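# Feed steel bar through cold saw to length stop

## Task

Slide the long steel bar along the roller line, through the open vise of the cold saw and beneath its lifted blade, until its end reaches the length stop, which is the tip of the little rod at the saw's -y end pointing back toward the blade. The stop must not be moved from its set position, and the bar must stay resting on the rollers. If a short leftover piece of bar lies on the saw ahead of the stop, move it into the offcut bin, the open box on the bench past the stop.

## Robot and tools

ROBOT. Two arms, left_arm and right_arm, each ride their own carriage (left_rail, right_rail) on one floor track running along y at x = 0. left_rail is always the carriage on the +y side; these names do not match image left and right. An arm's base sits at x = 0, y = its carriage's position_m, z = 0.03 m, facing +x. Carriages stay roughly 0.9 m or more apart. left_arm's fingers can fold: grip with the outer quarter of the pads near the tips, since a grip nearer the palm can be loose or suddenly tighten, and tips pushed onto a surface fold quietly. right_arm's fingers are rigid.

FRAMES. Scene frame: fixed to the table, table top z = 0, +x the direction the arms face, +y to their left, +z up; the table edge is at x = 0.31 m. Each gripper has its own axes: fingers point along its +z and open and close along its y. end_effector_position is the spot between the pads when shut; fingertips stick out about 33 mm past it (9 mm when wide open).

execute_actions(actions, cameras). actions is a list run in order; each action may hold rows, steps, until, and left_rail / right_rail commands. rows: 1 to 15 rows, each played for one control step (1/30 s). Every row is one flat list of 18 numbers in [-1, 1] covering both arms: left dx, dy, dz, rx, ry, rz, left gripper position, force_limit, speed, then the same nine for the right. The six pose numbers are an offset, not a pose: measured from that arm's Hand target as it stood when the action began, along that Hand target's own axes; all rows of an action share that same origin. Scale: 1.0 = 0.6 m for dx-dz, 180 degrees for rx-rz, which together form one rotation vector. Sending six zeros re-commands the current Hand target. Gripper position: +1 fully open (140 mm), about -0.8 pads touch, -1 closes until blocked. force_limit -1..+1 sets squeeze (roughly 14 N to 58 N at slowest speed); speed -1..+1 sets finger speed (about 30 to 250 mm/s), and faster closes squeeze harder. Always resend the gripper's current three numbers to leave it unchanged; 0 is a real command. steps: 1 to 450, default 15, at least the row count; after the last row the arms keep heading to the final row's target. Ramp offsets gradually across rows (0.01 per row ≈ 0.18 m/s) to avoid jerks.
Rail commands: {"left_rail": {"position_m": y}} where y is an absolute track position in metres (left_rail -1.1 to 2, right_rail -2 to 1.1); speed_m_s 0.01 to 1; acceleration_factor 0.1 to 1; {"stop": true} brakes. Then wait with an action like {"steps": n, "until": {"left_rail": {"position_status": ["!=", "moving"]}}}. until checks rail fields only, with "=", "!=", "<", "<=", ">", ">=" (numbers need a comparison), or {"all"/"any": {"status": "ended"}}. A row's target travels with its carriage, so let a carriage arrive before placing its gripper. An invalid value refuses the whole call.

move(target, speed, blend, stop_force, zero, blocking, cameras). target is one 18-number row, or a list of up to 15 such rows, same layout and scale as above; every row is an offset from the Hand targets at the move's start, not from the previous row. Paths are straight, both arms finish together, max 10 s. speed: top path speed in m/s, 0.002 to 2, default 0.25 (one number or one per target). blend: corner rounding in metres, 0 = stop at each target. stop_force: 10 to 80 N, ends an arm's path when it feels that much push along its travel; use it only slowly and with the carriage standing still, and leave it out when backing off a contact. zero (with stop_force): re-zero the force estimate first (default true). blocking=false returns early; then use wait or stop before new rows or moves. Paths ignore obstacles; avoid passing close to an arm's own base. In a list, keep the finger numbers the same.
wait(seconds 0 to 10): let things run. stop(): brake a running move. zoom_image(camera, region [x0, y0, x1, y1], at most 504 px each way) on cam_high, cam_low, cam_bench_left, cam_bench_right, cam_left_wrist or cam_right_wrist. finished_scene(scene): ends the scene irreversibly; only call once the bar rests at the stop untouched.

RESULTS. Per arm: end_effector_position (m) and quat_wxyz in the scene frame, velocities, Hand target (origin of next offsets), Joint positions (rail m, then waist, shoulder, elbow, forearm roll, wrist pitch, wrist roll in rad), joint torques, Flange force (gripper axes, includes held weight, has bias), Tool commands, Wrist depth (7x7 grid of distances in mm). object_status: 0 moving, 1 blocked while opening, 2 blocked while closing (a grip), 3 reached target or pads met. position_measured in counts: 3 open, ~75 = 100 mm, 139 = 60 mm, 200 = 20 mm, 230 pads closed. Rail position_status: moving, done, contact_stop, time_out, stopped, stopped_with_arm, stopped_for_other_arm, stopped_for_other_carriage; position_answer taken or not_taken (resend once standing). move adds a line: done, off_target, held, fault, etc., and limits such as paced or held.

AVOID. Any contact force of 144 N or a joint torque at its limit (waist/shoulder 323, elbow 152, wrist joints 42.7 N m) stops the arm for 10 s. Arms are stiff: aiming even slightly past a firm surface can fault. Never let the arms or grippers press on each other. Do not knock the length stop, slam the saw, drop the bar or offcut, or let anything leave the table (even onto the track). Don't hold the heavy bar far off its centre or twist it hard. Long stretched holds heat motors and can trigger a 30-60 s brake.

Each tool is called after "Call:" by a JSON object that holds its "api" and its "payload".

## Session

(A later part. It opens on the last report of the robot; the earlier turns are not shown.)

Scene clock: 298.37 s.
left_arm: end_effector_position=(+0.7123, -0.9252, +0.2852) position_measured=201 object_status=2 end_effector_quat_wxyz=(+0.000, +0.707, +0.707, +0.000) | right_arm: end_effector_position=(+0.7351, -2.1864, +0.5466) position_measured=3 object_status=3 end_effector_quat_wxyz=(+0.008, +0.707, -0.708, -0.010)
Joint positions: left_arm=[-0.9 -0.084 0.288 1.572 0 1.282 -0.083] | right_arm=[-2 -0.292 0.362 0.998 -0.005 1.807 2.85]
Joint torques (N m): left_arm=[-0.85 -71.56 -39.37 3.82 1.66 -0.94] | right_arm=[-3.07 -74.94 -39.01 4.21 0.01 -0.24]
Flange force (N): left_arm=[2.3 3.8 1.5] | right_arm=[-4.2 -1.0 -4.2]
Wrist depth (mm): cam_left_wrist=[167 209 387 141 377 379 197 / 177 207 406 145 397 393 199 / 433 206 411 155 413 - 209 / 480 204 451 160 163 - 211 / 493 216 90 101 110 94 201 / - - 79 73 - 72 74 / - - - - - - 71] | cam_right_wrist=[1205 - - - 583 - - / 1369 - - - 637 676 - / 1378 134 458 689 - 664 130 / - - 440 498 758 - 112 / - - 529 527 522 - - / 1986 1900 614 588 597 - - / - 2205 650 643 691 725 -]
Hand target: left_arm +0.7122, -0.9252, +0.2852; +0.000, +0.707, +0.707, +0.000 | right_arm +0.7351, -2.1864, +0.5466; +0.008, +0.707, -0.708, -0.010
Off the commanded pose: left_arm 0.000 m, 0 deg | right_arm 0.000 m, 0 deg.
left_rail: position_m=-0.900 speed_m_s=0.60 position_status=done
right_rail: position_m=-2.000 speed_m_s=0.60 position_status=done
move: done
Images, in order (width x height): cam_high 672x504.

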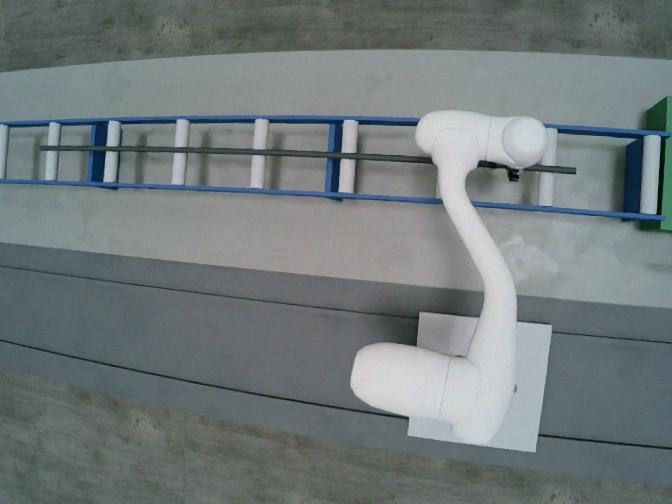

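Call:
{"api": "move", "payload": {"target": [0,0.013,0,0,0,0,-1,-0.2,-1,0,0,0,0,0,0,1,-0.3,-0.5], "speed": 0.04, "cameras": []}}

Call:
{"api": "move", "payload": {"target": [0,0,0,0,0,0,0.1,-0.2,-0.5,0,0,0,0,0,0,1,-0.3,-0.5], "cameras": []}}

Call:
{"api": "wait", "payload": {"seconds": 0.8, "cameras": []}}

Call:
{"api": "move", "payload": {"target": [0,-0.01,-0.15,0,0,0,0.1,-0.2,-0.5,0,0,0,0,0,0,1,-0.3,-0.5], "cameras": []}}

Call:
{"api": "execute_actions", "payload": {"actions": [{"left_rail":{"position_m":0.4,"speed_m_s":0.6},"steps":400,"until":{"left_rail":{"position_status":["!=","moving"]}}}], "cameras": ["cam_high","cam_left_wrist"]}}

Call:
{"api": "zoom_image", "payload": {"camera": "cam_high", "region": [372, 80, 672, 260]}}

Scene clock: 307.53 s.
left_arm: end_effector_position=(+0.7200, -0.9252, +0.2852) position_measured=201 object_status=2 end_effector_quat_wxyz=(+0.000, +0.707, +0.707, +0.000) | right_arm: end_effector_position=(+0.7351, -2.1864, +0.5466) position_measured=3 object_status=3 end_effector_quat_wxyz=(+0.008, +0.707, -0.708, -0.010)
Joint positions: left_arm=[-0.9 -0.083 0.3 1.556 0 1.286 -0.082] | right_arm=[-2 -0.292 0.362 0.998 -0.005 1.807 2.85]
Joint torques (N m): left_arm=[-0.79 -71.34 -42.15 4.33 -0.78 -0.36] | right_arm=[-3.3 -74.61 -39 4.28 0.04 -0.18]
Flange force (N): left_arm=[1.7 -3.0 0.5] | right_arm=[-4.6 -0.6 -3.9]
Wrist depth (mm): cam_left_wrist=[168 211 389 143 378 371 186 / 175 209 413 146 387 - 196 / 435 220 - 153 - - 197 / - 219 452 156 156 440 199 / - 218 90 102 110 94 199 / - - 79 73 - 71 74 / - - - - - - 71] | cam_right_wrist=[1119 - 588 599 604 - 586 / 1352 625 662 - 652 656 662 / 1422 116 422 695 - 689 654 / - 136 459 495 763 - 112 / - 799 553 527 536 - - / - - 591 586 606 - - / - 2120 - 637 716 755 -]
Hand target: left_arm +0.7200, -0.9252, +0.2852; +0.000, +0.707, +0.707, +0.000 | right_arm +0.7351, -2.1864, +0.5466; +0.008, +0.707, -0.708, -0.010
Off the commanded pose: left_arm 0.000 m, 0 deg | right_arm 0.000 m, 0 deg.
left_rail: position_m=-0.900 speed_m_s=0.60 position_status=done
right_rail: position_m=-2.000 speed_m_s=0.60 position_status=done
move: done
No camera images: "cameras" was empty.

Scene clock: 308.47 s.
left_arm: end_effector_position=(+0.7200, -0.9252, +0.2852) position_measured=117 object_status=0 end_effector_quat_wxyz=(+0.000, +0.707, +0.707, +0.000) | right_arm: end_effector_position=(+0.7351, -2.1864, +0.5466) position_measured=3 object_status=3 end_effector_quat_wxyz=(+0.008, +0.707, -0.708, -0.010)
Joint positions: left_arm=[-0.9 -0.083 0.3 1.556 0 1.286 -0.082] | right_arm=[-2 -0.292 0.362 0.998 -0.005 1.807 2.85]
Joint torques (N m): left_arm=[-0.99 -72.38 -40.84 4.16 0.35 -0.38] | right_arm=[-3.09 -74.82 -38.99 4.24 0.02 -0.16]
Flange force (N): left_arm=[1.6 1.0 1.1] | right_arm=[-4.2 -0.8 -4.2]
Wrist depth (mm): cam_left_wrist=[168 225 - 139 382 368 186 / 176 209 403 146 395 402 196 / - 221 429 154 413 417 197 / 455 219 442 445 436 150 198 / - 199 116 169 466 124 96 / - 93 224 222 221 - 70 / - - - 213 212 - -] | cam_right_wrist=[1218 623 586 601 495 - - / 1352 635 - 676 674 - - / 1460 - 460 - - 687 672 / - - 439 494 779 723 112 / - - 536 524 538 - - / - - 616 588 646 826 - / - 2250 - 639 707 740 -]
Hand target: left_arm +0.7200, -0.9252, +0.2852; +0.000, +0.707, +0.707, +0.000 | right_arm +0.7351, -2.1864, +0.5466; +0.008, +0.707, -0.708, -0.010
Off the commanded pose: left_arm 0.000 m, 0 deg | right_arm 0.000 m, 0 deg.
left_rail: position_m=-0.900 speed_m_s=0.60 position_status=done
right_rail: position_m=-2.000 speed_m_s=0.60 position_status=done
move: done
No camera images: "cameras" was empty.

Scene clock: 309.27 s.
left_arm: end_effector_position=(+0.7200, -0.9252, +0.2852) position_measured=117 object_status=3 end_effector_quat_wxyz=(+0.000, +0.707, +0.707, +0.000) | right_arm: end_effector_position=(+0.7351, -2.1864, +0.5466) position_measured=3 object_status=3 end_effector_quat_wxyz=(+0.008, +0.707, -0.708, -0.010)
Joint positions: left_arm=[-0.9 -0.083 0.3 1.556 0 1.286 -0.082] | right_arm=[-2 -0.292 0.362 0.998 -0.005 1.807 2.85]
Joint torques (N m): left_arm=[-1.26 -72.56 -40.95 4.13 0.39 -0.42] | right_arm=[-3.05 -74.93 -39.17 4.18 0.02 -0.15]
Flange force (N): left_arm=[2.2 1.0 1.4] | right_arm=[-4.2 -0.6 -3.7]
Wrist depth (mm): cam_left_wrist=[168 209 382 138 382 391 186 / 176 222 - 145 402 382 196 / - 220 - 153 417 404 197 / 460 219 162 439 435 149 198 / - 198 116 168 468 124 92 / - 93 225 219 228 - 70 / - - - 213 211 - -] | cam_right_wrist=[1218 583 500 585 619 - - / 1369 - - - - - 666 / 1450 135 457 - - - 652 / - - 437 500 750 - 112 / - - 562 530 543 - - / 1900 2505 - 586 628 - - / - 2140 - 643 676 693 -]
Hand target: left_arm +0.7200, -0.9252, +0.2852; +0.000, +0.707, +0.707, +0.000 | right_arm +0.7351, -2.1864, +0.5466; +0.008, +0.707, -0.708, -0.010
Tool commands: left_gripper/position=+0.1 left_gripper/force_limit=-0.2 left_gripper/speed=-0.5 right_gripper/position=+1.0 right_gripper/force_limit=-0.3 right_gripper/speed=-0.5
Off the commanded pose: left_arm 0.000 m, 0 deg | right_arm 0.000 m, 0 deg.
left_rail: position_m=-0.900 speed_m_s=0.60 position_status=done
right_rail: position_m=-2.000 speed_m_s=0.60 position_status=done
wait: 0.80 s
No camera images: "cameras" was empty.

Scene clock: 310.03 s.
left_arm: end_effector_position=(+0.7140, -0.9251, +0.3753) position_measured=117 object_status=3 end_effector_quat_wxyz=(+0.000, +0.707, +0.707, +0.000) | right_arm: end_effector_position=(+0.7351, -2.1864, +0.5466) position_measured=3 object_status=3 end_effector_quat_wxyz=(+0.008, +0.707, -0.708, -0.010)
Joint positions: left_arm=[-0.9 -0.084 0.26 1.443 0 1.438 -0.083] | right_arm=[-2 -0.292 0.362 0.998 -0.005 1.807 2.85]
Joint torques (N m): left_arm=[-1.19 -70.09 -42.52 4.29 0.38 -0.42] | right_arm=[-2.76 -75.1 -39.14 4.22 0.05 -0.25]
Flange force (N): left_arm=[2.5 0.5 1.4] | right_arm=[-3.9 -0.9 -3.9]
Wrist depth (mm): cam_left_wrist=[473 265 475 466 478 294 244 / 494 267 481 488 490 275 484 / 529 527 510 246 - 300 503 / - 543 284 259 - 154 529 / 600 - 116 319 301 124 85 / - 93 305 303 306 - 70 / - - - 580 608 - -] | cam_right_wrist=[1470 - 574 568 - - 582 / 1361 - - - 648 633 654 / 1450 - 664 687 691 707 134 / - 135 447 495 - - 112 / - 835 561 527 544 - - / 1951 1884 - 583 567 - - / - 2140 658 635 676 695 -]
Hand target: left_arm +0.7140, -0.9252, +0.3752; +0.000, +0.707, +0.707, +0.000 | right_arm +0.7351, -2.1864, +0.5466; +0.008, +0.707, -0.708, -0.010
Off the commanded pose: left_arm 0.000 m, 0 deg | right_arm 0.000 m, 0 deg.
left_rail: position_m=-0.900 speed_m_s=0.60 position_status=done
right_rail: position_m=-2.000 speed_m_s=0.60 position_status=done
move: done
No camera images: "cameras" was empty.

Scene clock: 315.33 s.
left_arm: end_effector_position=(+0.7140, +0.3748, +0.3752) position_measured=117 object_status=3 end_effector_quat_wxyz=(+0.000, +0.707, +0.707, +0.000) | right_arm: end_effector_position=(+0.7351, -2.1864, +0.5466) position_measured=3 object_status=3 end_effector_quat_wxyz=(+0.008, +0.707, -0.708, -0.010)
Joint positions: left_arm=[0.4 -0.084 0.26 1.443 0 1.438 -0.083] | right_arm=[-2 -0.292 0.362 0.998 -0.005 1.807 2.85]
Joint torques (N m): left_arm=[-1.49 -70.32 -42.29 4.23 0.39 -0.41] | right_arm=[-2.9 -74.92 -39.14 4.26 0.07 -0.26]
Flange force (N): left_arm=[2.4 2.0 1.8] | right_arm=[-4.1 -0.5 -3.7]
Wrist depth (mm): cam_left_wrist=[- 468 243 238 240 240 245 / 507 489 308 487 480 318 476 / 550 525 313 250 511 320 498 / 601 - 282 257 519 272 538 / - 106 116 271 574 124 89 / - 93 334 336 588 - 70 / - - - 327 324 - -] | cam_right_wrist=[1239 621 594 - - 612 561 / 1352 - - - 654 - - / 1432 124 466 - 695 - 672 / - - 439 495 732 - 112 / - - 548 529 555 - 102 / 1934 1968 565 583 580 889 - / - 2060 639 639 676 707 -]
Hand target: left_arm +0.7140, +0.3748, +0.3752; +0.000, +0.707, +0.707, +0.000 | right_arm +0.7351, -2.1864, +0.5466; +0.008, +0.707, -0.708, -0.010
Tool commands: left_gripper/position=+0.1 left_gripper/force_limit=-0.2 left_gripper/speed=-0.5 right_gripper/position=+1.0 right_gripper/force_limit=-0.3 right_gripper/speed=-0.5
Off the commanded pose: left_arm 0.000 m, 0 deg | right_arm 0.000 m, 0 deg.
left_rail: position_m=0.400 speed_m_s=0.60 position_status=done
right_rail: position_m=-2.000 speed_m_s=0.60 position_status=done
Images, in order (width x height): cam_high 672x504, cam_left_wrist 672x504.

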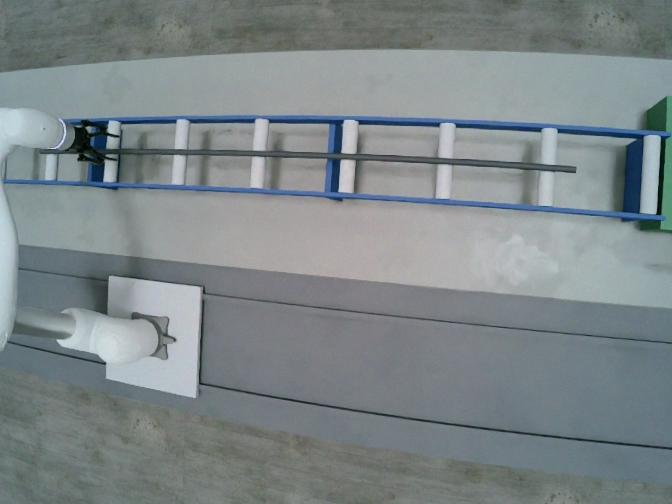

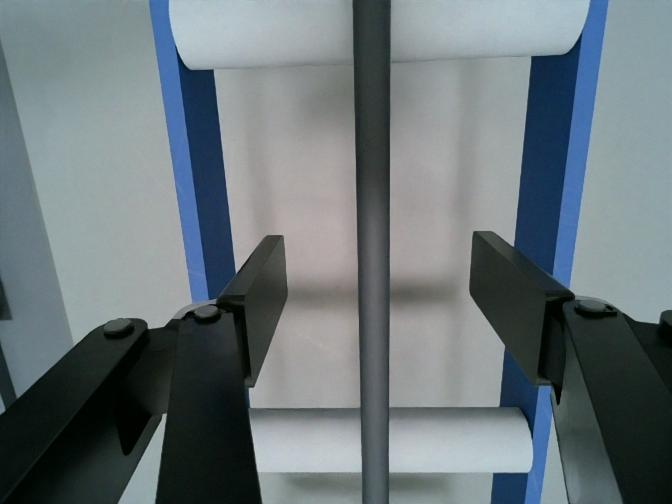

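Scaled by 1.680 from the camera's 672x504 image, which has a finer 960x720 frame.

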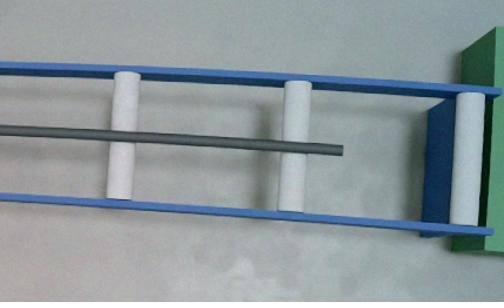

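Call:
{"api": "move", "payload": {"target": [[0,0.01,0.151,0,0,0,0.1,-0.2,-0.5,0,0,0,0,0,0,1,-0.3,-0.5],[0,0.01,0.151,0,0,0,-1,-0.2,-1,0,0,0,0,0,0,1,-0.3,-0.5],[0,-0.017,0.151,0,0,0,-1,-0.2,-1,0,0,0,0,0,0,1,-0.3,-0.5]], "speed": 0.06, "cameras": ["cam_high","cam_left_wrist"]}}

Call:
{"api": "zoom_image", "payload": {"camera": "cam_high", "region": [372, 80, 672, 260]}}

Call:
{"api": "execute_actions", "payload": {"actions": [{"left_rail":{"position_m":0.1,"speed_m_s":0.15},"steps":400,"until":{"left_rail":{"position_status":["!=","moving"]}}}], "cameras": ["cam_high","cam_bench_right"]}}

Call:
{"api": "zoom_image", "payload": {"camera": "cam_high", "region": [372, 80, 672, 260]}}

Call:
{"api": "zoom_image", "payload": {"camera": "cam_bench_right", "region": [380, 200, 672, 340]}}

Scene clock: 328.40 s.
left_arm: end_effector_position=(+0.7039, +0.3748, +0.2846) position_measured=201 object_status=2 end_effector_quat_wxyz=(+0.000, +0.707, +0.707, +0.000) | right_arm: end_effector_position=(+0.7351, -2.1864, +0.5466) position_measured=3 object_status=3 end_effector_quat_wxyz=(+0.008, +0.707, -0.708, -0.010)
Joint positions: left_arm=[0.4 -0.085 0.275 1.59 0 1.277 -0.084] | right_arm=[-2 -0.292 0.362 0.998 -0.005 1.807 2.85]
Joint torques (N m): left_arm=[-2.77 -67.36 -33.17 4.07 4.05 0.42] | right_arm=[-2.92 -74.85 -39.01 4.2 0.08 -0.27]
Flange force (N): left_arm=[3.1 10.7 -3.2] | right_arm=[-4.1 -0.7 -4.0]
Wrist depth (mm): cam_left_wrist=[389 169 165 140 167 380 171 / - 190 408 145 396 429 211 / - 201 427 154 405 417 222 / 450 200 454 159 157 430 224 / 484 202 90 95 111 98 213 / - - 79 73 - 71 74 / - - - - - - 71] | cam_right_wrist=[1289 604 589 - 606 - - / 1344 - 604 - 635 - - / 1470 134 457 695 725 700 135 / - 774 506 494 752 - 112 / - - 570 526 515 - - / 1934 1986 637 580 604 - - / - 2140 664 635 680 652 -]
Hand target: left_arm +0.7038, +0.3748, +0.2846; +0.000, +0.707, +0.707, +0.000 | right_arm +0.7351, -2.1864, +0.5466; +0.008, +0.707, -0.708, -0.010
Off the commanded pose: left_arm 0.000 m, 0 deg | right_arm 0.000 m, 0 deg.
left_rail: position_m=0.400 speed_m_s=0.60 position_status=done
right_rail: position_m=-2.000 speed_m_s=0.60 position_status=done
move: done
Images, in order (width x height): cam_high 672x504, cam_left_wrist 672x504.

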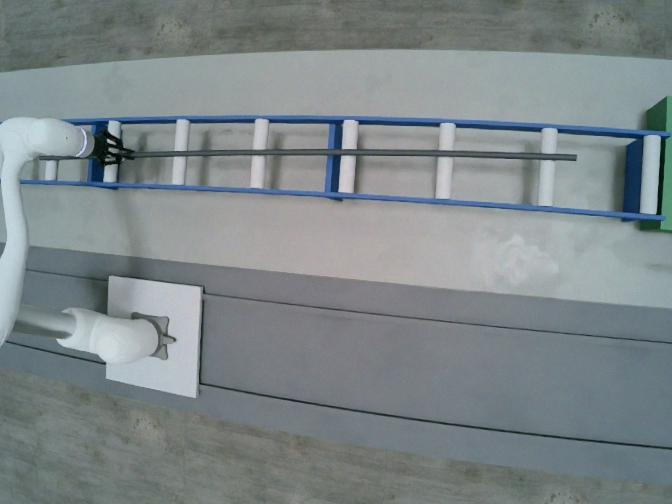

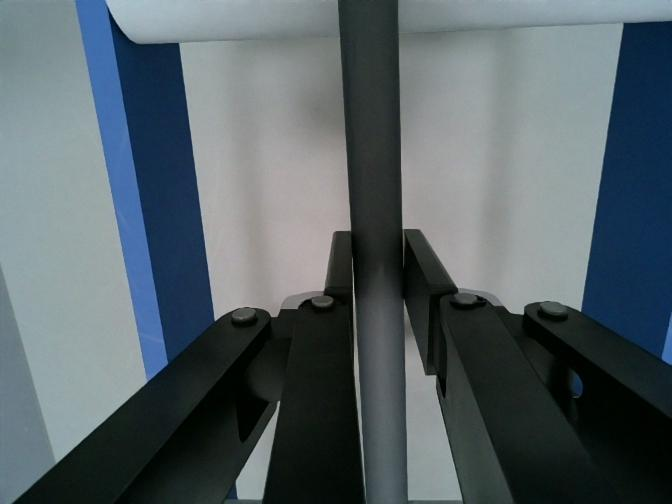

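Scaled by 1.680 from the camera's 672x504 image, which has a finer 960x720 frame.

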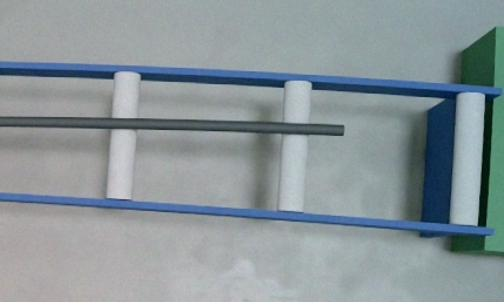

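Scene clock: 331.37 s.
left_arm: end_effector_position=(+0.7038, +0.0748, +0.2846) position_measured=201 object_status=2 end_effector_quat_wxyz=(+0.000, +0.707, +0.707, +0.000) | right_arm: end_effector_position=(+0.7351, -2.1864, +0.5466) position_measured=3 object_status=3 end_effector_quat_wxyz=(+0.008, +0.707, -0.708, -0.010)
Joint positions: left_arm=[0.1 -0.085 0.275 1.59 0 1.277 -0.084] | right_arm=[-2 -0.292 0.362 0.998 -0.005 1.807 2.85]
Joint torques (N m): left_arm=[-2.33 -67.76 -34.95 4.18 2.94 0.4] | right_arm=[-2.97 -74.92 -39.1 4.28 0.08 -0.29]
Flange force (N): left_arm=[2.4 8.2 -2.2] | right_arm=[-4.1 -0.7 -3.7]
Wrist depth (mm): cam_left_wrist=[391 166 166 140 168 170 172 / - 189 416 145 397 397 211 / - 201 427 162 - - 212 / 458 200 444 160 431 439 223 / 481 213 90 95 111 95 214 / - - 79 73 - 71 74 / - - - - - - 71] | cam_right_wrist=[1225 555 591 - - 607 - / 1328 - 633 687 693 658 - / - 118 - 678 - - 650 / - - 473 497 740 - 112 / - - 554 529 517 841 102 / 1968 1837 594 585 594 - - / - 2205 646 633 664 674 -]
Hand target: left_arm +0.7038, +0.0749, +0.2846; +0.000, +0.707, +0.707, +0.000 | right_arm +0.7351, -2.1864, +0.5466; +0.008, +0.707, -0.708, -0.010
Tool commands: left_gripper/position=-1.0 left_gripper/force_limit=-0.2 left_gripper/speed=-1.0 right_gripper/position=+1.0 right_gripper/force_limit=-0.3 right_gripper/speed=-0.5
Off the commanded pose: left_arm 0.000 m, 0 deg | right_arm 0.000 m, 0 deg.
left_rail: position_m=0.100 speed_m_s=0.15 position_status=done
right_rail: position_m=-2.000 speed_m_s=0.60 position_status=done
Images, in order (width x height): cam_high 672x504, cam_bench_right 672x504.

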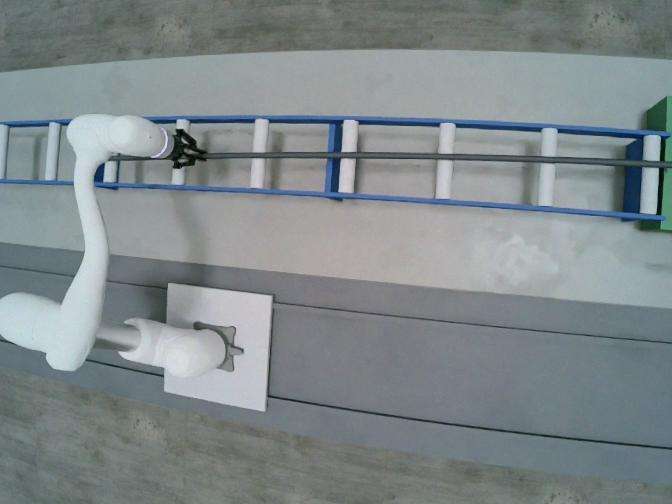

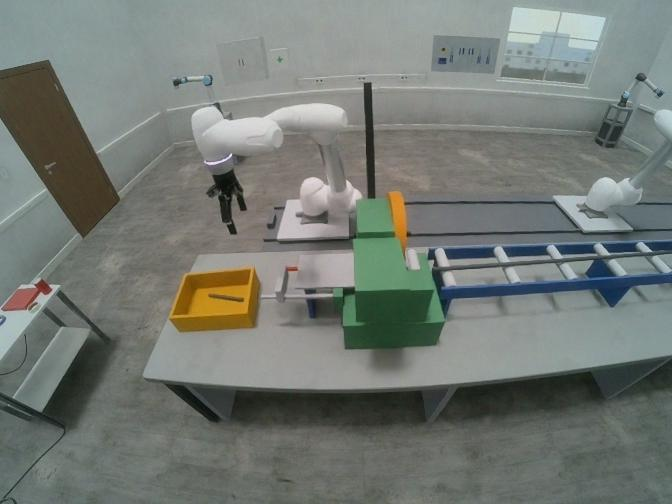

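Scaled by 1.680 from the camera's 672x504 image, which has a finer 960x720 frame.

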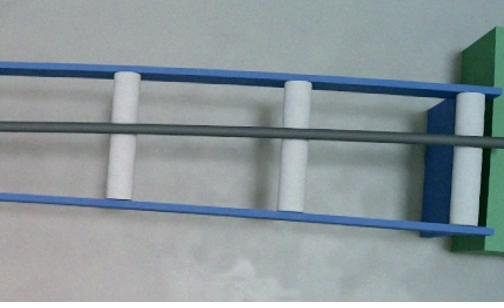

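Scaled by 1.726 from the camera's 672x504 image, which has a finer 960x720 frame.

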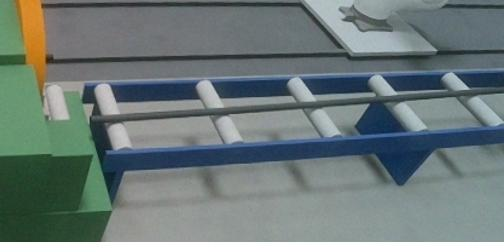

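Call:
{"api": "move", "payload": {"target": [0,0.007,0,0,0,0.009,-1,-0.2,-1,0,0,0,0,0,0,1,-0.3,-0.5], "speed": 0.05, "cameras": ["cam_high","cam_bench_right"]}}

Call:
{"api": "zoom_image", "payload": {"camera": "cam_high", "region": [372, 80, 672, 260]}}

Call:
{"api": "zoom_image", "payload": {"camera": "cam_bench_right", "region": [380, 200, 672, 340]}}

Scene clock: 344.07 s.
left_arm: end_effector_position=(+0.7080, +0.0748, +0.2846) position_measured=201 object_status=2 end_effector_quat_wxyz=(+0.000, +0.717, +0.697, +0.000) | right_arm: end_effector_position=(+0.7351, -2.1864, +0.5466) position_measured=3 object_status=3 end_effector_quat_wxyz=(+0.008, +0.707, -0.708, -0.010)
Joint positions: left_arm=[0.1 -0.084 0.282 1.581 0 1.279 -0.055] | right_arm=[-2 -0.292 0.362 0.998 -0.005 1.807 2.85]
Joint torques (N m): left_arm=[-2.21 -66.1 -41.4 4.7 -2.36 0.75] | right_arm=[-2.94 -74.74 -39.1 4.25 0.05 -0.2]
Flange force (N): left_arm=[2.1 -6.0 -4.9] | right_arm=[-4.0 -0.3 -3.8]
Wrist depth (mm): cam_left_wrist=[168 164 164 140 161 379 182 / 412 202 412 144 399 397 211 / - 199 - 152 412 418 206 / 460 208 455 159 155 433 218 / 484 206 90 95 111 95 210 / - - 79 73 176 71 74 / - - - - - - 71] | cam_right_wrist=[1260 - 568 586 - 567 611 / 1369 - - - - - - / 1441 115 458 - - - 637 / - 763 492 499 - - 112 / - - 522 524 538 - 102 / 1917 2041 589 582 612 - - / - 2140 654 633 707 720 -]
Hand target: left_arm +0.7080, +0.0748, +0.2846; +0.000, +0.717, +0.697, +0.000 | right_arm +0.7351, -2.1864, +0.5466; +0.008, +0.707, -0.708, -0.010
Off the commanded pose: left_arm 0.000 m, 0 deg | right_arm 0.000 m, 0 deg.
left_rail: position_m=0.100 speed_m_s=0.15 position_status=done
right_rail: position_m=-2.000 speed_m_s=0.60 position_status=done
move: done
Images, in order (width x height): cam_high 672x504, cam_bench_right 672x504.

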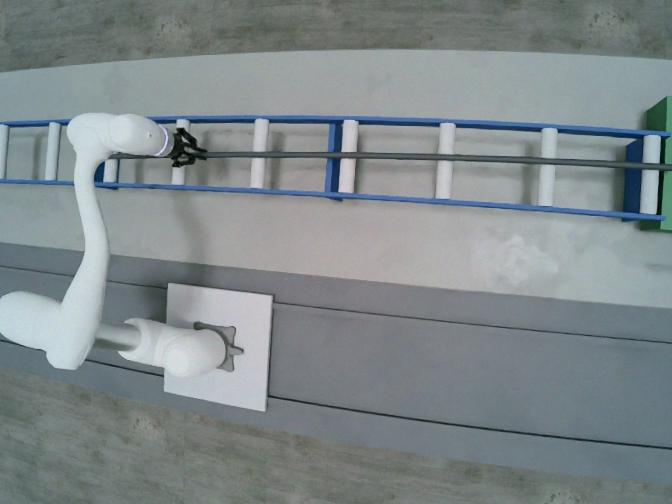

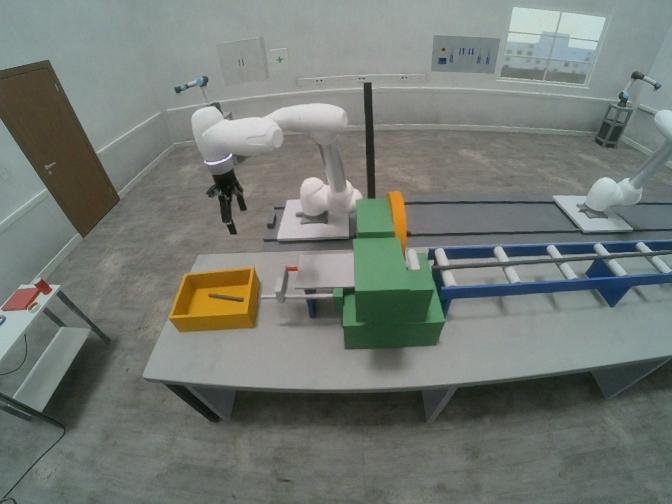

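Scaled by 1.680 from the camera's 672x504 image, which has a finer 960x720 frame.

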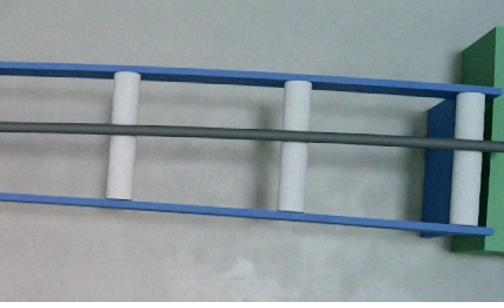

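Scaled by 1.726 from the camera's 672x504 image, which has a finer 960x720 frame.

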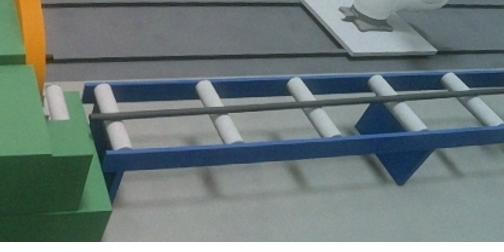

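Call:
{"api": "move", "payload": {"target": [0,-0.004,0,0,0,0.01,-1,-0.2,-1,0,0,0,0,0,0,1,-0.3,-0.5], "speed": 0.05, "cameras": ["cam_high","cam_bench_right"]}}

Call:
{"api": "zoom_image", "payload": {"camera": "cam_high", "region": [372, 80, 672, 260]}}

Call:
{"api": "zoom_image", "payload": {"camera": "cam_bench_right", "region": [380, 200, 672, 340]}}

Scene clock: 349.90 s.
left_arm: end_effector_position=(+0.7056, +0.0749, +0.2846) position_measured=201 object_status=2 end_effector_quat_wxyz=(+0.000, +0.728, +0.685, +0.000) | right_arm: end_effector_position=(+0.7351, -2.1864, +0.5466) position_measured=3 object_status=3 end_effector_quat_wxyz=(+0.008, +0.707, -0.708, -0.010)
Joint positions: left_arm=[0.1 -0.084 0.278 1.586 0 1.278 -0.024] | right_arm=[-2 -0.292 0.362 0.998 -0.005 1.807 2.85]
Joint torques (N m): left_arm=[-3.52 -65.25 -29.44 4.3 5.34 1.19] | right_arm=[-2.84 -74.53 -39.12 4.26 0.08 -0.24]
Flange force (N): left_arm=[3.5 13.9 -6.8] | right_arm=[-4.1 0.3 -3.6]
Wrist depth (mm): cam_left_wrist=[168 162 163 139 169 167 189 / 179 191 402 144 394 398 205 / 436 197 433 153 - 412 217 / 454 204 452 160 156 - 221 / 484 230 90 101 133 95 215 / - - 79 73 176 71 74 / - - - - - - 71] | cam_right_wrist=[1267 - 593 630 611 - 602 / 1352 - 637 - - 664 656 / 1450 125 687 693 - - 658 / - 125 434 493 750 - 112 / - - 511 525 808 823 102 / 1968 2100 670 586 606 - - / - 2227 - 633 654 709 -]
Hand target: left_arm +0.7056, +0.0749, +0.2846; +0.000, +0.728, +0.685, +0.000 | right_arm +0.7351, -2.1864, +0.5466; +0.008, +0.707, -0.708, -0.010
Off the commanded pose: left_arm 0.000 m, 0 deg | right_arm 0.000 m, 0 deg.
left_rail: position_m=0.100 speed_m_s=0.15 position_status=done
right_rail: position_m=-2.000 speed_m_s=0.60 position_status=done
move: done
Images, in order (width x height): cam_high 672x504, cam_bench_right 672x504.

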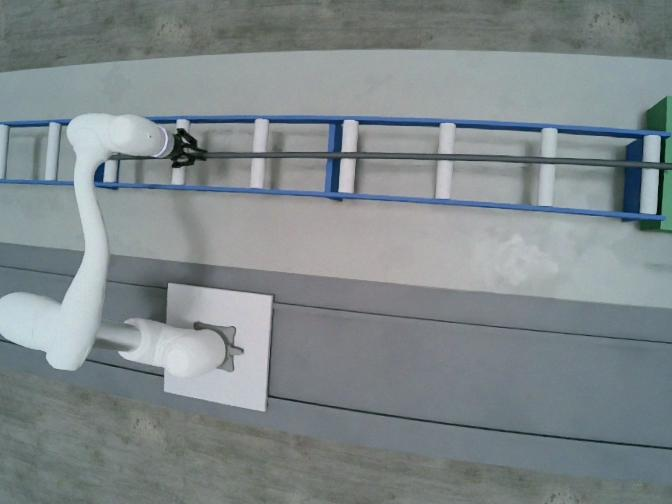

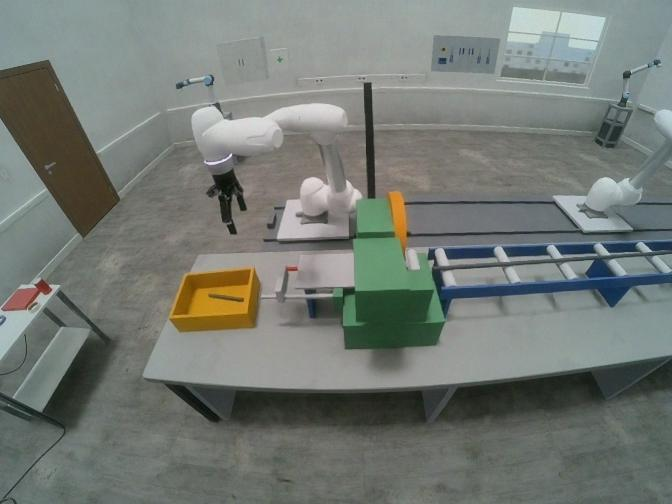

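Scaled by 1.680 from the camera's 672x504 image, which has a finer 960x720 frame.

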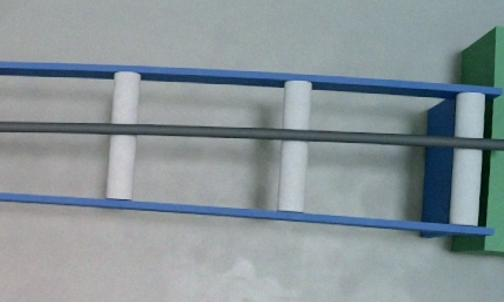

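Scaled by 1.726 from the camera's 672x504 image, which has a finer 960x720 frame.

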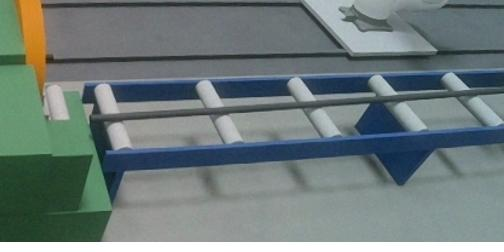

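Call:
{"api": "move", "payload": {"target": [0,0,0,0,0,0,0.1,-0.2,-0.5,0,0,0,0,0,0,1,-0.3,-0.5], "cameras": []}}

Call:
{"api": "wait", "payload": {"seconds": 0.8, "cameras": []}}

Call:
{"api": "move", "payload": {"target": [0,0.015,-0.15,0,0,-0.019,0.1,-0.2,-0.5,0,0,0,0,0,0,1,-0.3,-0.5], "cameras": []}}

Call:
{"api": "execute_actions", "payload": {"actions": [{"left_rail":{"position_m":-0.9,"speed_m_s":0.6},"steps":400,"until":{"left_rail":{"position_status":["!=","moving"]}}}], "cameras": ["cam_high","cam_left_wrist"]}}

Scene clock: 356.50 s.
left_arm: end_effector_position=(+0.7056, +0.0749, +0.2846) position_measured=117 object_status=0 end_effector_quat_wxyz=(+0.000, +0.728, +0.685, +0.000) | right_arm: end_effector_position=(+0.7351, -2.1864, +0.5466) position_measured=3 object_status=3 end_effector_quat_wxyz=(+0.008, +0.707, -0.708, -0.010)
Joint positions: left_arm=[0.1 -0.084 0.278 1.586 0 1.278 -0.024] | right_arm=[-2 -0.292 0.362 0.998 -0.005 1.807 2.85]
Joint torques (N m): left_arm=[-1.45 -70.42 -40.78 4.16 0.39 -0.28] | right_arm=[-2.54 -74.9 -39 4.22 0.07 -0.24]
Flange force (N): left_arm=[2.5 1.3 1.7] | right_arm=[-3.6 -0.8 -4.0]
Wrist depth (mm): cam_left_wrist=[165 162 164 139 163 166 190 / - 201 406 145 - - 205 / - 196 420 153 425 - 218 / - 204 163 440 436 135 221 / 482 114 116 - 173 124 92 / - 93 491 495 487 - 71 / - - - - 189 - -] | cam_right_wrist=[1260 618 - 606 - 596 - / 1336 656 589 - - - - / 1432 676 668 485 - - 652 / - - 439 495 755 - 112 / - - - 527 550 - 102 / 1934 1900 612 588 606 882 989 / - 2227 609 639 689 1086 -]
Hand target: left_arm +0.7056, +0.0749, +0.2846; +0.000, +0.728, +0.685, +0.000 | right_arm +0.7351, -2.1864, +0.5466; +0.008, +0.707, -0.708, -0.010
Off the commanded pose: left_arm 0.000 m, 0 deg | right_arm 0.000 m, 0 deg.
left_rail: position_m=0.100 speed_m_s=0.15 position_status=done
right_rail: position_m=-2.000 speed_m_s=0.60 position_status=done
move: done
No camera images: "cameras" was empty.

Scene clock: 357.30 s.
left_arm: end_effector_position=(+0.7056, +0.0749, +0.2846) position_measured=117 object_status=3 end_effector_quat_wxyz=(+0.000, +0.728, +0.685, +0.000) | right_arm: end_effector_position=(+0.7351, -2.1864, +0.5466) position_measured=3 object_status=3 end_effector_quat_wxyz=(+0.008, +0.707, -0.708, -0.010)
Joint positions: left_arm=[0.1 -0.084 0.278 1.586 0 1.278 -0.024] | right_arm=[-2 -0.292 0.362 0.998 -0.005 1.807 2.85]
Joint torques (N m): left_arm=[-1.18 -70.63 -40.84 4.12 0.38 -0.38] | right_arm=[-3.15 -74.89 -38.92 4.19 -0.02 -0.29]
Flange force (N): left_arm=[2.3 1.4 1.6] | right_arm=[-4.2 -1.2 -4.4]
Wrist depth (mm): cam_left_wrist=[167 162 163 140 174 168 190 / 409 201 404 145 393 399 204 / 435 197 426 153 - 424 217 / - 203 257 163 - 137 221 / - 106 116 476 469 124 92 / - 93 500 183 491 - 70 / - - - - 517 - -] | cam_right_wrist=[611 - - - 588 602 - / 1328 - - - - - - / 1460 124 643 - 656 691 676 / - - 431 501 - - 112 / - - 517 525 546 - - / 1968 1934 561 588 637 - - / - 2140 626 635 658 718 -]
Hand target: left_arm +0.7056, +0.0749, +0.2846; +0.000, +0.728, +0.685, +0.000 | right_arm +0.7351, -2.1864, +0.5466; +0.008, +0.707, -0.708, -0.010
Tool commands: left_gripper/position=+0.1 left_gripper/force_limit=-0.2 left_gripper/speed=-0.5 right_gripper/position=+1.0 right_gripper/force_limit=-0.3 right_gripper/speed=-0.5
Off the commanded pose: left_arm 0.000 m, 0 deg | right_arm 0.000 m, 0 deg.
left_rail: position_m=0.100 speed_m_s=0.15 position_status=done
right_rail: position_m=-2.000 speed_m_s=0.60 position_status=done
wait: 0.80 s
No camera images: "cameras" was empty.

Scene clock: 358.10 s.
left_arm: end_effector_position=(+0.7146, +0.0743, +0.3747) position_measured=117 object_status=3 end_effector_quat_wxyz=(+0.000, +0.707, +0.707, +0.000) | right_arm: end_effector_position=(+0.7351, -2.1864, +0.5466) position_measured=3 object_status=3 end_effector_quat_wxyz=(+0.008, +0.707, -0.708, -0.010)
Joint positions: left_arm=[0.1 -0.084 0.261 1.443 0 1.437 -0.083] | right_arm=[-2 -0.292 0.362 0.998 -0.005 1.807 2.85]
Joint torques (N m): left_arm=[-1.27 -69.99 -42.22 4.29 0.41 -0.4] | right_arm=[-2.8 -74.52 -39.17 4.24 0.06 -0.24]
Flange force (N): left_arm=[2.4 1.1 1.5] | right_arm=[-4.1 0.3 -3.5]
Wrist depth (mm): cam_left_wrist=[- 244 240 234 238 237 245 / 502 264 309 241 486 316 479 / 534 534 317 250 511 297 505 / 573 553 284 260 531 272 536 / - 573 116 275 - 124 88 / - 93 - 287 320 - 70 / - - 331 328 324 - -] | cam_right_wrist=[612 - - - 632 597 628 / 1336 633 616 - - 599 725 / 1490 145 704 662 - - 674 / - 127 498 494 - - 112 / - 845 532 529 516 865 - / 1951 2041 676 583 614 - - / - 2120 645 635 674 745 -]
Hand target: left_arm +0.7146, +0.0744, +0.3746; +0.000, +0.707, +0.707, +0.000 | right_arm +0.7351, -2.1864, +0.5466; +0.008, +0.707, -0.708, -0.010
Off the commanded pose: left_arm 0.000 m, 0 deg | right_arm 0.000 m, 0 deg.
left_rail: position_m=0.100 speed_m_s=0.15 position_status=done
right_rail: position_m=-2.000 speed_m_s=0.60 position_status=done
move: done
No camera images: "cameras" was empty.

Scene clock: 362.80 s.
left_arm: end_effector_position=(+0.7146, -0.9256, +0.3746) position_measured=117 object_status=3 end_effector_quat_wxyz=(+0.000, +0.707, +0.707, +0.000) | right_arm: end_effector_position=(+0.7351, -2.1864, +0.5466) position_measured=3 object_status=3 end_effector_quat_wxyz=(+0.008, +0.707, -0.708, -0.010)
Joint positions: left_arm=[-0.9 -0.084 0.261 1.443 0 1.437 -0.083] | right_arm=[-2 -0.292 0.362 0.998 -0.005 1.807 2.85]
Joint torques (N m): left_arm=[-1.15 -69.96 -42.22 4.31 0.41 -0.4] | right_arm=[-2.82 -74.79 -38.96 4.23 0.07 -0.26]
Flange force (N): left_arm=[2.3 1.3 1.0] | right_arm=[-3.9 -0.9 -4.1]
Wrist depth (mm): cam_left_wrist=[480 250 468 - 219 272 460 / 492 265 489 497 237 276 480 / - - 302 516 512 278 502 / 566 - 284 - 255 154 - / - - 116 303 296 124 85 / - 93 116 305 295 - 70 / - - - 600 553 - -] | cam_right_wrist=[1267 - - - - - - / 1336 - - - - 635 - / 1460 119 - - - - 658 / - 126 440 493 619 - 112 / - - 564 525 539 858 - / 1917 1764 - 585 643 1007 958 / - 2161 639 635 704 1035 -]
Hand target: left_arm +0.7146, -0.9256, +0.3746; +0.000, +0.707, +0.707, +0.000 | right_arm +0.7351, -2.1864, +0.5466; +0.008, +0.707, -0.708, -0.010
Tool commands: left_gripper/position=+0.1 left_gripper/force_limit=-0.2 left_gripper/speed=-0.5 right_gripper/position=+1.0 right_gripper/force_limit=-0.3 right_gripper/speed=-0.5
Off the commanded pose: left_arm 0.000 m, 0 deg | right_arm 0.000 m, 0 deg.
left_rail: position_m=-0.900 speed_m_s=0.60 position_status=done
right_rail: position_m=-2.000 speed_m_s=0.60 position_status=done
Images, in order (width x height): cam_high 672x504, cam_left_wrist 672x504.

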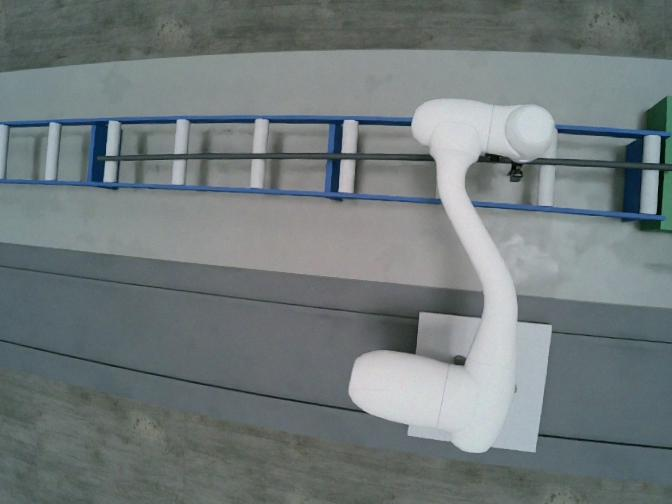

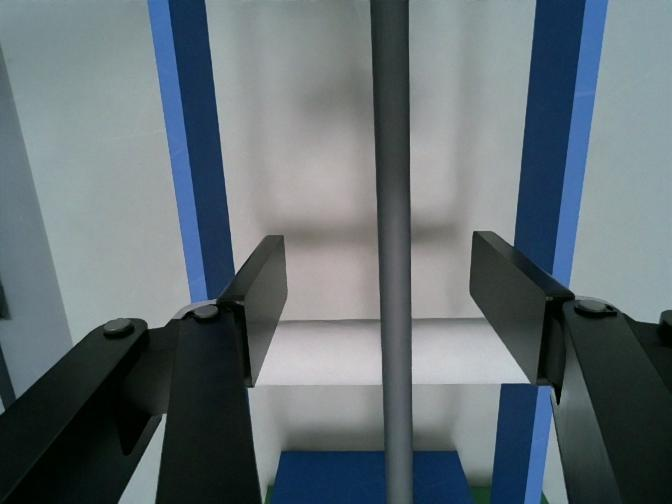

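Call:
{"api": "move", "payload": {"target": [[0,0.031,0,0,0,0,0.1,-0.2,-0.5,0,0,0,0,0,0,1,-0.3,-0.5],[0,0.031,0.15,0,0,0,0.1,-0.2,-0.5,0,0,0,0,0,0,1,-0.3,-0.5],[0,0.031,0.15,0,0,0,-1,-0.2,-1,0,0,0,0,0,0,1,-0.3,-0.5],[0,0.0107,0.15,0,0,0,-1,-0.2,-1,0,0,0,0,0,0,1,-0.3,-0.5]], "speed": 0.08, "cameras": []}}

Call:
{"api": "move", "payload": {"target": [0,0,0,0,0,0,0.1,-0.2,-0.5,0,0,0,0,0,0,1,-0.3,-0.5], "cameras": []}}

Call:
{"api": "wait", "payload": {"seconds": 0.8, "cameras": []}}

Call:
{"api": "move", "payload": {"target": [0,-0.01,-0.15,0,0,0,0.1,-0.2,-0.5,0,0,0,0,0,0,1,-0.3,-0.5], "cameras": []}}

Call:
{"api": "execute_actions", "payload": {"actions": [{"left_rail":{"position_m":0.15,"speed_m_s":0.6},"steps":400,"until":{"left_rail":{"position_status":["!=","moving"]}}}], "cameras": ["cam_high","cam_left_wrist"]}}

Call:
{"api": "zoom_image", "payload": {"camera": "cam_high", "region": [372, 80, 672, 260]}}

Scene clock: 382.23 s.
left_arm: end_effector_position=(+0.7211, -0.9257, +0.2846) position_measured=201 object_status=2 end_effector_quat_wxyz=(+0.000, +0.707, +0.707, +0.000) | right_arm: end_effector_position=(+0.7351, -2.1864, +0.5466) position_measured=3 object_status=3 end_effector_quat_wxyz=(+0.008, +0.707, -0.708, -0.010)
Joint positions: left_arm=[-0.9 -0.083 0.302 1.554 0 1.285 -0.083] | right_arm=[-2 -0.292 0.362 0.998 -0.005 1.807 2.85]
Joint torques (N m): left_arm=[-1.78 -70.93 -34.87 4 3.57 -0.3] | right_arm=[-3.1 -74.56 -39.04 4.22 0.08 -0.21]
Flange force (N): left_arm=[2.7 9.2 -1.2] | right_arm=[-4.3 -0.2 -3.8]
Wrist depth (mm): cam_left_wrist=[169 199 386 - 380 384 193 / 177 211 - 395 148 398 194 / 428 223 421 153 399 410 195 / 459 209 - 157 158 - 196 / - 207 90 102 111 94 197 / - - 79 73 - 72 74 / - - - - - - 71] | cam_right_wrist=[1320 - - - 580 - 555 / 1460 - 641 643 - 648 597 / 1413 - 466 693 709 691 654 / - - 432 494 674 - 112 / - - 639 526 823 - - / 1986 1951 582 583 628 - - / - 2423 654 635 656 678 -]
Hand target: left_arm +0.7210, -0.9257, +0.2846; +0.000, +0.707, +0.707, +0.000 | right_arm +0.7351, -2.1864, +0.5466; +0.008, +0.707, -0.708, -0.010
Off the commanded pose: left_arm 0.000 m, 0 deg | right_arm 0.000 m, 0 deg.
left_rail: position_m=-0.900 speed_m_s=0.60 position_status=done
right_rail: position_m=-2.000 speed_m_s=0.60 position_status=done
move: done
No camera images: "cameras" was empty.

Scene clock: 383.17 s.
left_arm: end_effector_position=(+0.7211, -0.9257, +0.2846) position_measured=117 object_status=0 end_effector_quat_wxyz=(+0.000, +0.707, +0.707, +0.000) | right_arm: end_effector_position=(+0.7351, -2.1864, +0.5466) position_measured=3 object_status=3 end_effector_quat_wxyz=(+0.008, +0.707, -0.708, -0.010)
Joint positions: left_arm=[-0.9 -0.083 0.302 1.554 0 1.285 -0.083] | right_arm=[-2 -0.292 0.362 0.998 -0.005 1.807 2.85]
Joint torques (N m): left_arm=[-0.99 -72.74 -41 4.12 0.34 -0.38] | right_arm=[-3.11 -74.62 -38.93 4.22 0.02 -0.27]
Flange force (N): left_arm=[1.7 0.9 1.3] | right_arm=[-4.3 -0.8 -4.1]
Wrist depth (mm): cam_left_wrist=[170 201 386 - 382 380 193 / 176 210 - 145 399 393 194 / 186 210 - 154 419 429 196 / 458 221 - 160 434 154 197 / 475 200 108 174 469 124 92 / - 93 224 223 228 - 70 / - - - 213 210 - -] | cam_right_wrist=[1253 - 604 - - 589 - / 1361 - 641 - - - 713 / 1450 - 463 - - - 658 / - - 435 495 - - 112 / - - 531 530 535 823 - / 1968 1951 635 583 573 - - / - 2423 621 637 691 698 -]
Hand target: left_arm +0.7210, -0.9257, +0.2846; +0.000, +0.707, +0.707, +0.000 | right_arm +0.7351, -2.1864, +0.5466; +0.008, +0.707, -0.708, -0.010
Off the commanded pose: left_arm 0.000 m, 0 deg | right_arm 0.000 m, 0 deg.
left_rail: position_m=-0.900 speed_m_s=0.60 position_status=done
right_rail: position_m=-2.000 speed_m_s=0.60 position_status=done
move: done
No camera images: "cameras" was empty.

Scene clock: 383.97 s.
left_arm: end_effector_position=(+0.7210, -0.9257, +0.2846) position_measured=117 object_status=3 end_effector_quat_wxyz=(+0.000, +0.707, +0.707, +0.000) | right_arm: end_effector_position=(+0.7351, -2.1864, +0.5466) position_measured=3 object_status=3 end_effector_quat_wxyz=(+0.008, +0.707, -0.708, -0.010)
Joint positions: left_arm=[-0.9 -0.083 0.302 1.554 0 1.285 -0.083] | right_arm=[-2 -0.292 0.362 0.998 -0.005 1.807 2.85]
Joint torques (N m): left_arm=[-1.16 -72.52 -40.95 4.16 0.42 -0.39] | right_arm=[-2.62 -74.58 -39.16 4.31 0.04 -0.22]
Flange force (N): left_arm=[2.1 0.3 1.3] | right_arm=[-3.9 0.2 -3.5]
Wrist depth (mm): cam_left_wrist=[169 227 375 137 383 381 193 / 176 225 408 - 398 397 194 / - 209 432 153 419 414 195 / - 208 163 158 435 137 197 / 479 200 116 168 462 124 92 / - 93 223 217 228 - 70 / - - - 213 211 - -] | cam_right_wrist=[1282 - - - 626 630 - / 1361 - 698 - 633 646 685 / 1441 134 474 - - - 670 / - - 492 498 755 774 112 / - - 526 530 526 - - / - 2321 577 583 591 - - / - 2161 652 635 680 750 -]
Hand target: left_arm +0.7210, -0.9257, +0.2846; +0.000, +0.707, +0.707, +0.000 | right_arm +0.7351, -2.1864, +0.5466; +0.008, +0.707, -0.708, -0.010
Tool commands: left_gripper/position=+0.1 left_gripper/force_limit=-0.2 left_gripper/speed=-0.5 right_gripper/position=+1.0 right_gripper/force_limit=-0.3 right_gripper/speed=-0.5
Off the commanded pose: left_arm 0.000 m, 0 deg | right_arm 0.000 m, 0 deg.
left_rail: position_m=-0.900 speed_m_s=0.60 position_status=done
right_rail: position_m=-2.000 speed_m_s=0.60 position_status=done
wait: 0.80 s
No camera images: "cameras" was empty.

Scene clock: 384.73 s.
left_arm: end_effector_position=(+0.7150, -0.9256, +0.3748) position_measured=117 object_status=3 end_effector_quat_wxyz=(+0.000, +0.707, +0.707, +0.000) | right_arm: end_effector_position=(+0.7351, -2.1864, +0.5466) position_measured=3 object_status=3 end_effector_quat_wxyz=(+0.008, +0.707, -0.708, -0.010)
Joint positions: left_arm=[-0.9 -0.084 0.262 1.442 0 1.438 -0.083] | right_arm=[-2 -0.292 0.362 0.998 -0.005 1.807 2.85]
Joint torques (N m): left_arm=[-1.3 -70.27 -42.64 4.25 0.41 -0.36] | right_arm=[-2.75 -74.72 -39.1 4.23 0.05 -0.19]
Flange force (N): left_arm=[2.5 0.9 2.0] | right_arm=[-3.8 -0.4 -3.8]
Wrist depth (mm): cam_left_wrist=[- 267 461 221 463 290 445 / 509 499 314 231 481 293 486 / 534 520 516 244 - 295 489 / 579 - 289 254 255 276 - / - - 109 304 300 114 85 / - 93 115 299 306 - 70 / - - - 582 604 - -] | cam_right_wrist=[1211 - - 574 618 - - / 1336 - - - 606 - - / 1441 124 461 - - - 133 / - 126 436 495 - - 112 / - - 540 525 546 - - / 1917 2004 646 583 626 - - / - 2161 618 639 700 685 -]
Hand target: left_arm +0.7150, -0.9256, +0.3746; +0.000, +0.707, +0.707, +0.000 | right_arm +0.7351, -2.1864, +0.5466; +0.008, +0.707, -0.708, -0.010
Off the commanded pose: left_arm 0.000 m, 0 deg | right_arm 0.000 m, 0 deg.
left_rail: position_m=-0.900 speed_m_s=0.60 position_status=done
right_rail: position_m=-2.000 speed_m_s=0.60 position_status=done
move: done
No camera images: "cameras" was empty.

Scene clock: 389.53 s.
left_arm: end_effector_position=(+0.7150, +0.1243, +0.3746) position_measured=117 object_status=3 end_effector_quat_wxyz=(+0.000, +0.707, +0.707, +0.000) | right_arm: end_effector_position=(+0.7351, -2.1864, +0.5466) position_measured=3 object_status=3 end_effector_quat_wxyz=(+0.008, +0.707, -0.708, -0.010)
Joint positions: left_arm=[0.15 -0.084 0.262 1.442 0 1.438 -0.083] | right_arm=[-2 -0.292 0.362 0.998 -0.005 1.807 2.85]
Joint torques (N m): left_arm=[-1.14 -70.5 -42.35 4.27 0.35 -0.4] | right_arm=[-2.99 -74.73 -38.91 4.27 0.04 -0.19]
Flange force (N): left_arm=[1.8 1.7 1.3] | right_arm=[-3.9 -0.9 -4.3]
Wrist depth (mm): cam_left_wrist=[466 270 482 224 469 269 453 / - 265 254 250 250 247 252 / 532 516 289 250 518 297 - / 573 - 293 - - 276 530 / 585 105 116 580 - 124 88 / - 93 - 281 - - 70 / - - - 348 358 - -] | cam_right_wrist=[1239 601 - 588 626 611 - / 1387 - - 648 645 672 625 / 1413 120 474 463 - 676 652 / - - 440 498 - - 112 / - 841 531 526 544 829 102 / - 1837 646 582 618 - - / - 2161 - 641 700 740 -]
Hand target: left_arm +0.7150, +0.1243, +0.3746; +0.000, +0.707, +0.707, +0.000 | right_arm +0.7351, -2.1864, +0.5466; +0.008, +0.707, -0.708, -0.010
Tool commands: left_gripper/position=+0.1 left_gripper/force_limit=-0.2 left_gripper/speed=-0.5 right_gripper/position=+1.0 right_gripper/force_limit=-0.3 right_gripper/speed=-0.5
Off the commanded pose: left_arm 0.000 m, 0 deg | right_arm 0.000 m, 0 deg.
left_rail: position_m=0.150 speed_m_s=0.60 position_status=done
right_rail: position_m=-2.000 speed_m_s=0.60 position_status=done
Images, in order (width x height): cam_high 672x504, cam_left_wrist 672x504.

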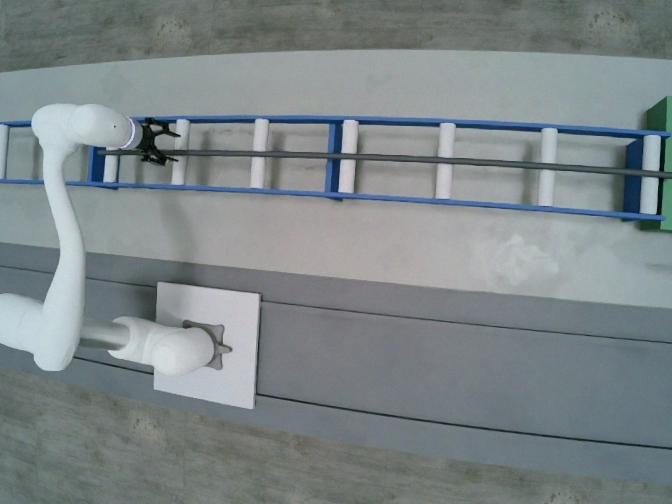

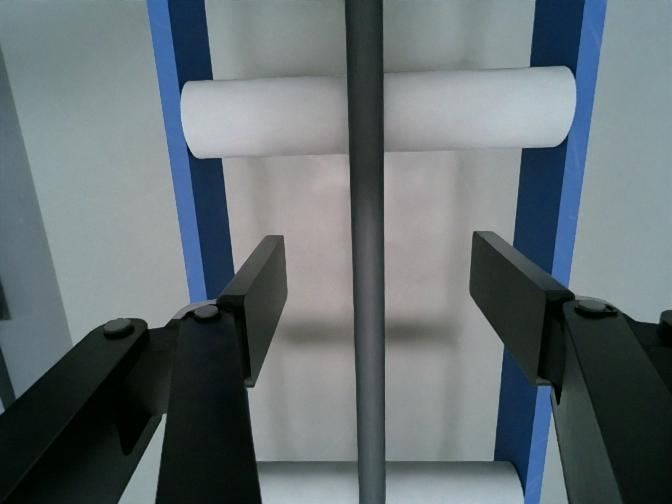

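Scaled by 1.680 from the camera's 672x504 image, which has a finer 960x720 frame.

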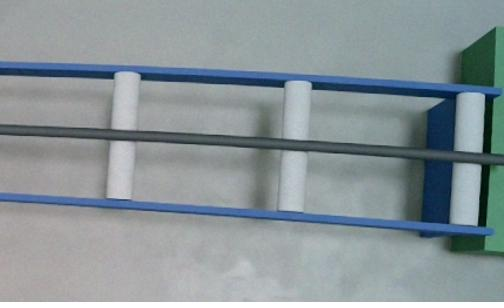

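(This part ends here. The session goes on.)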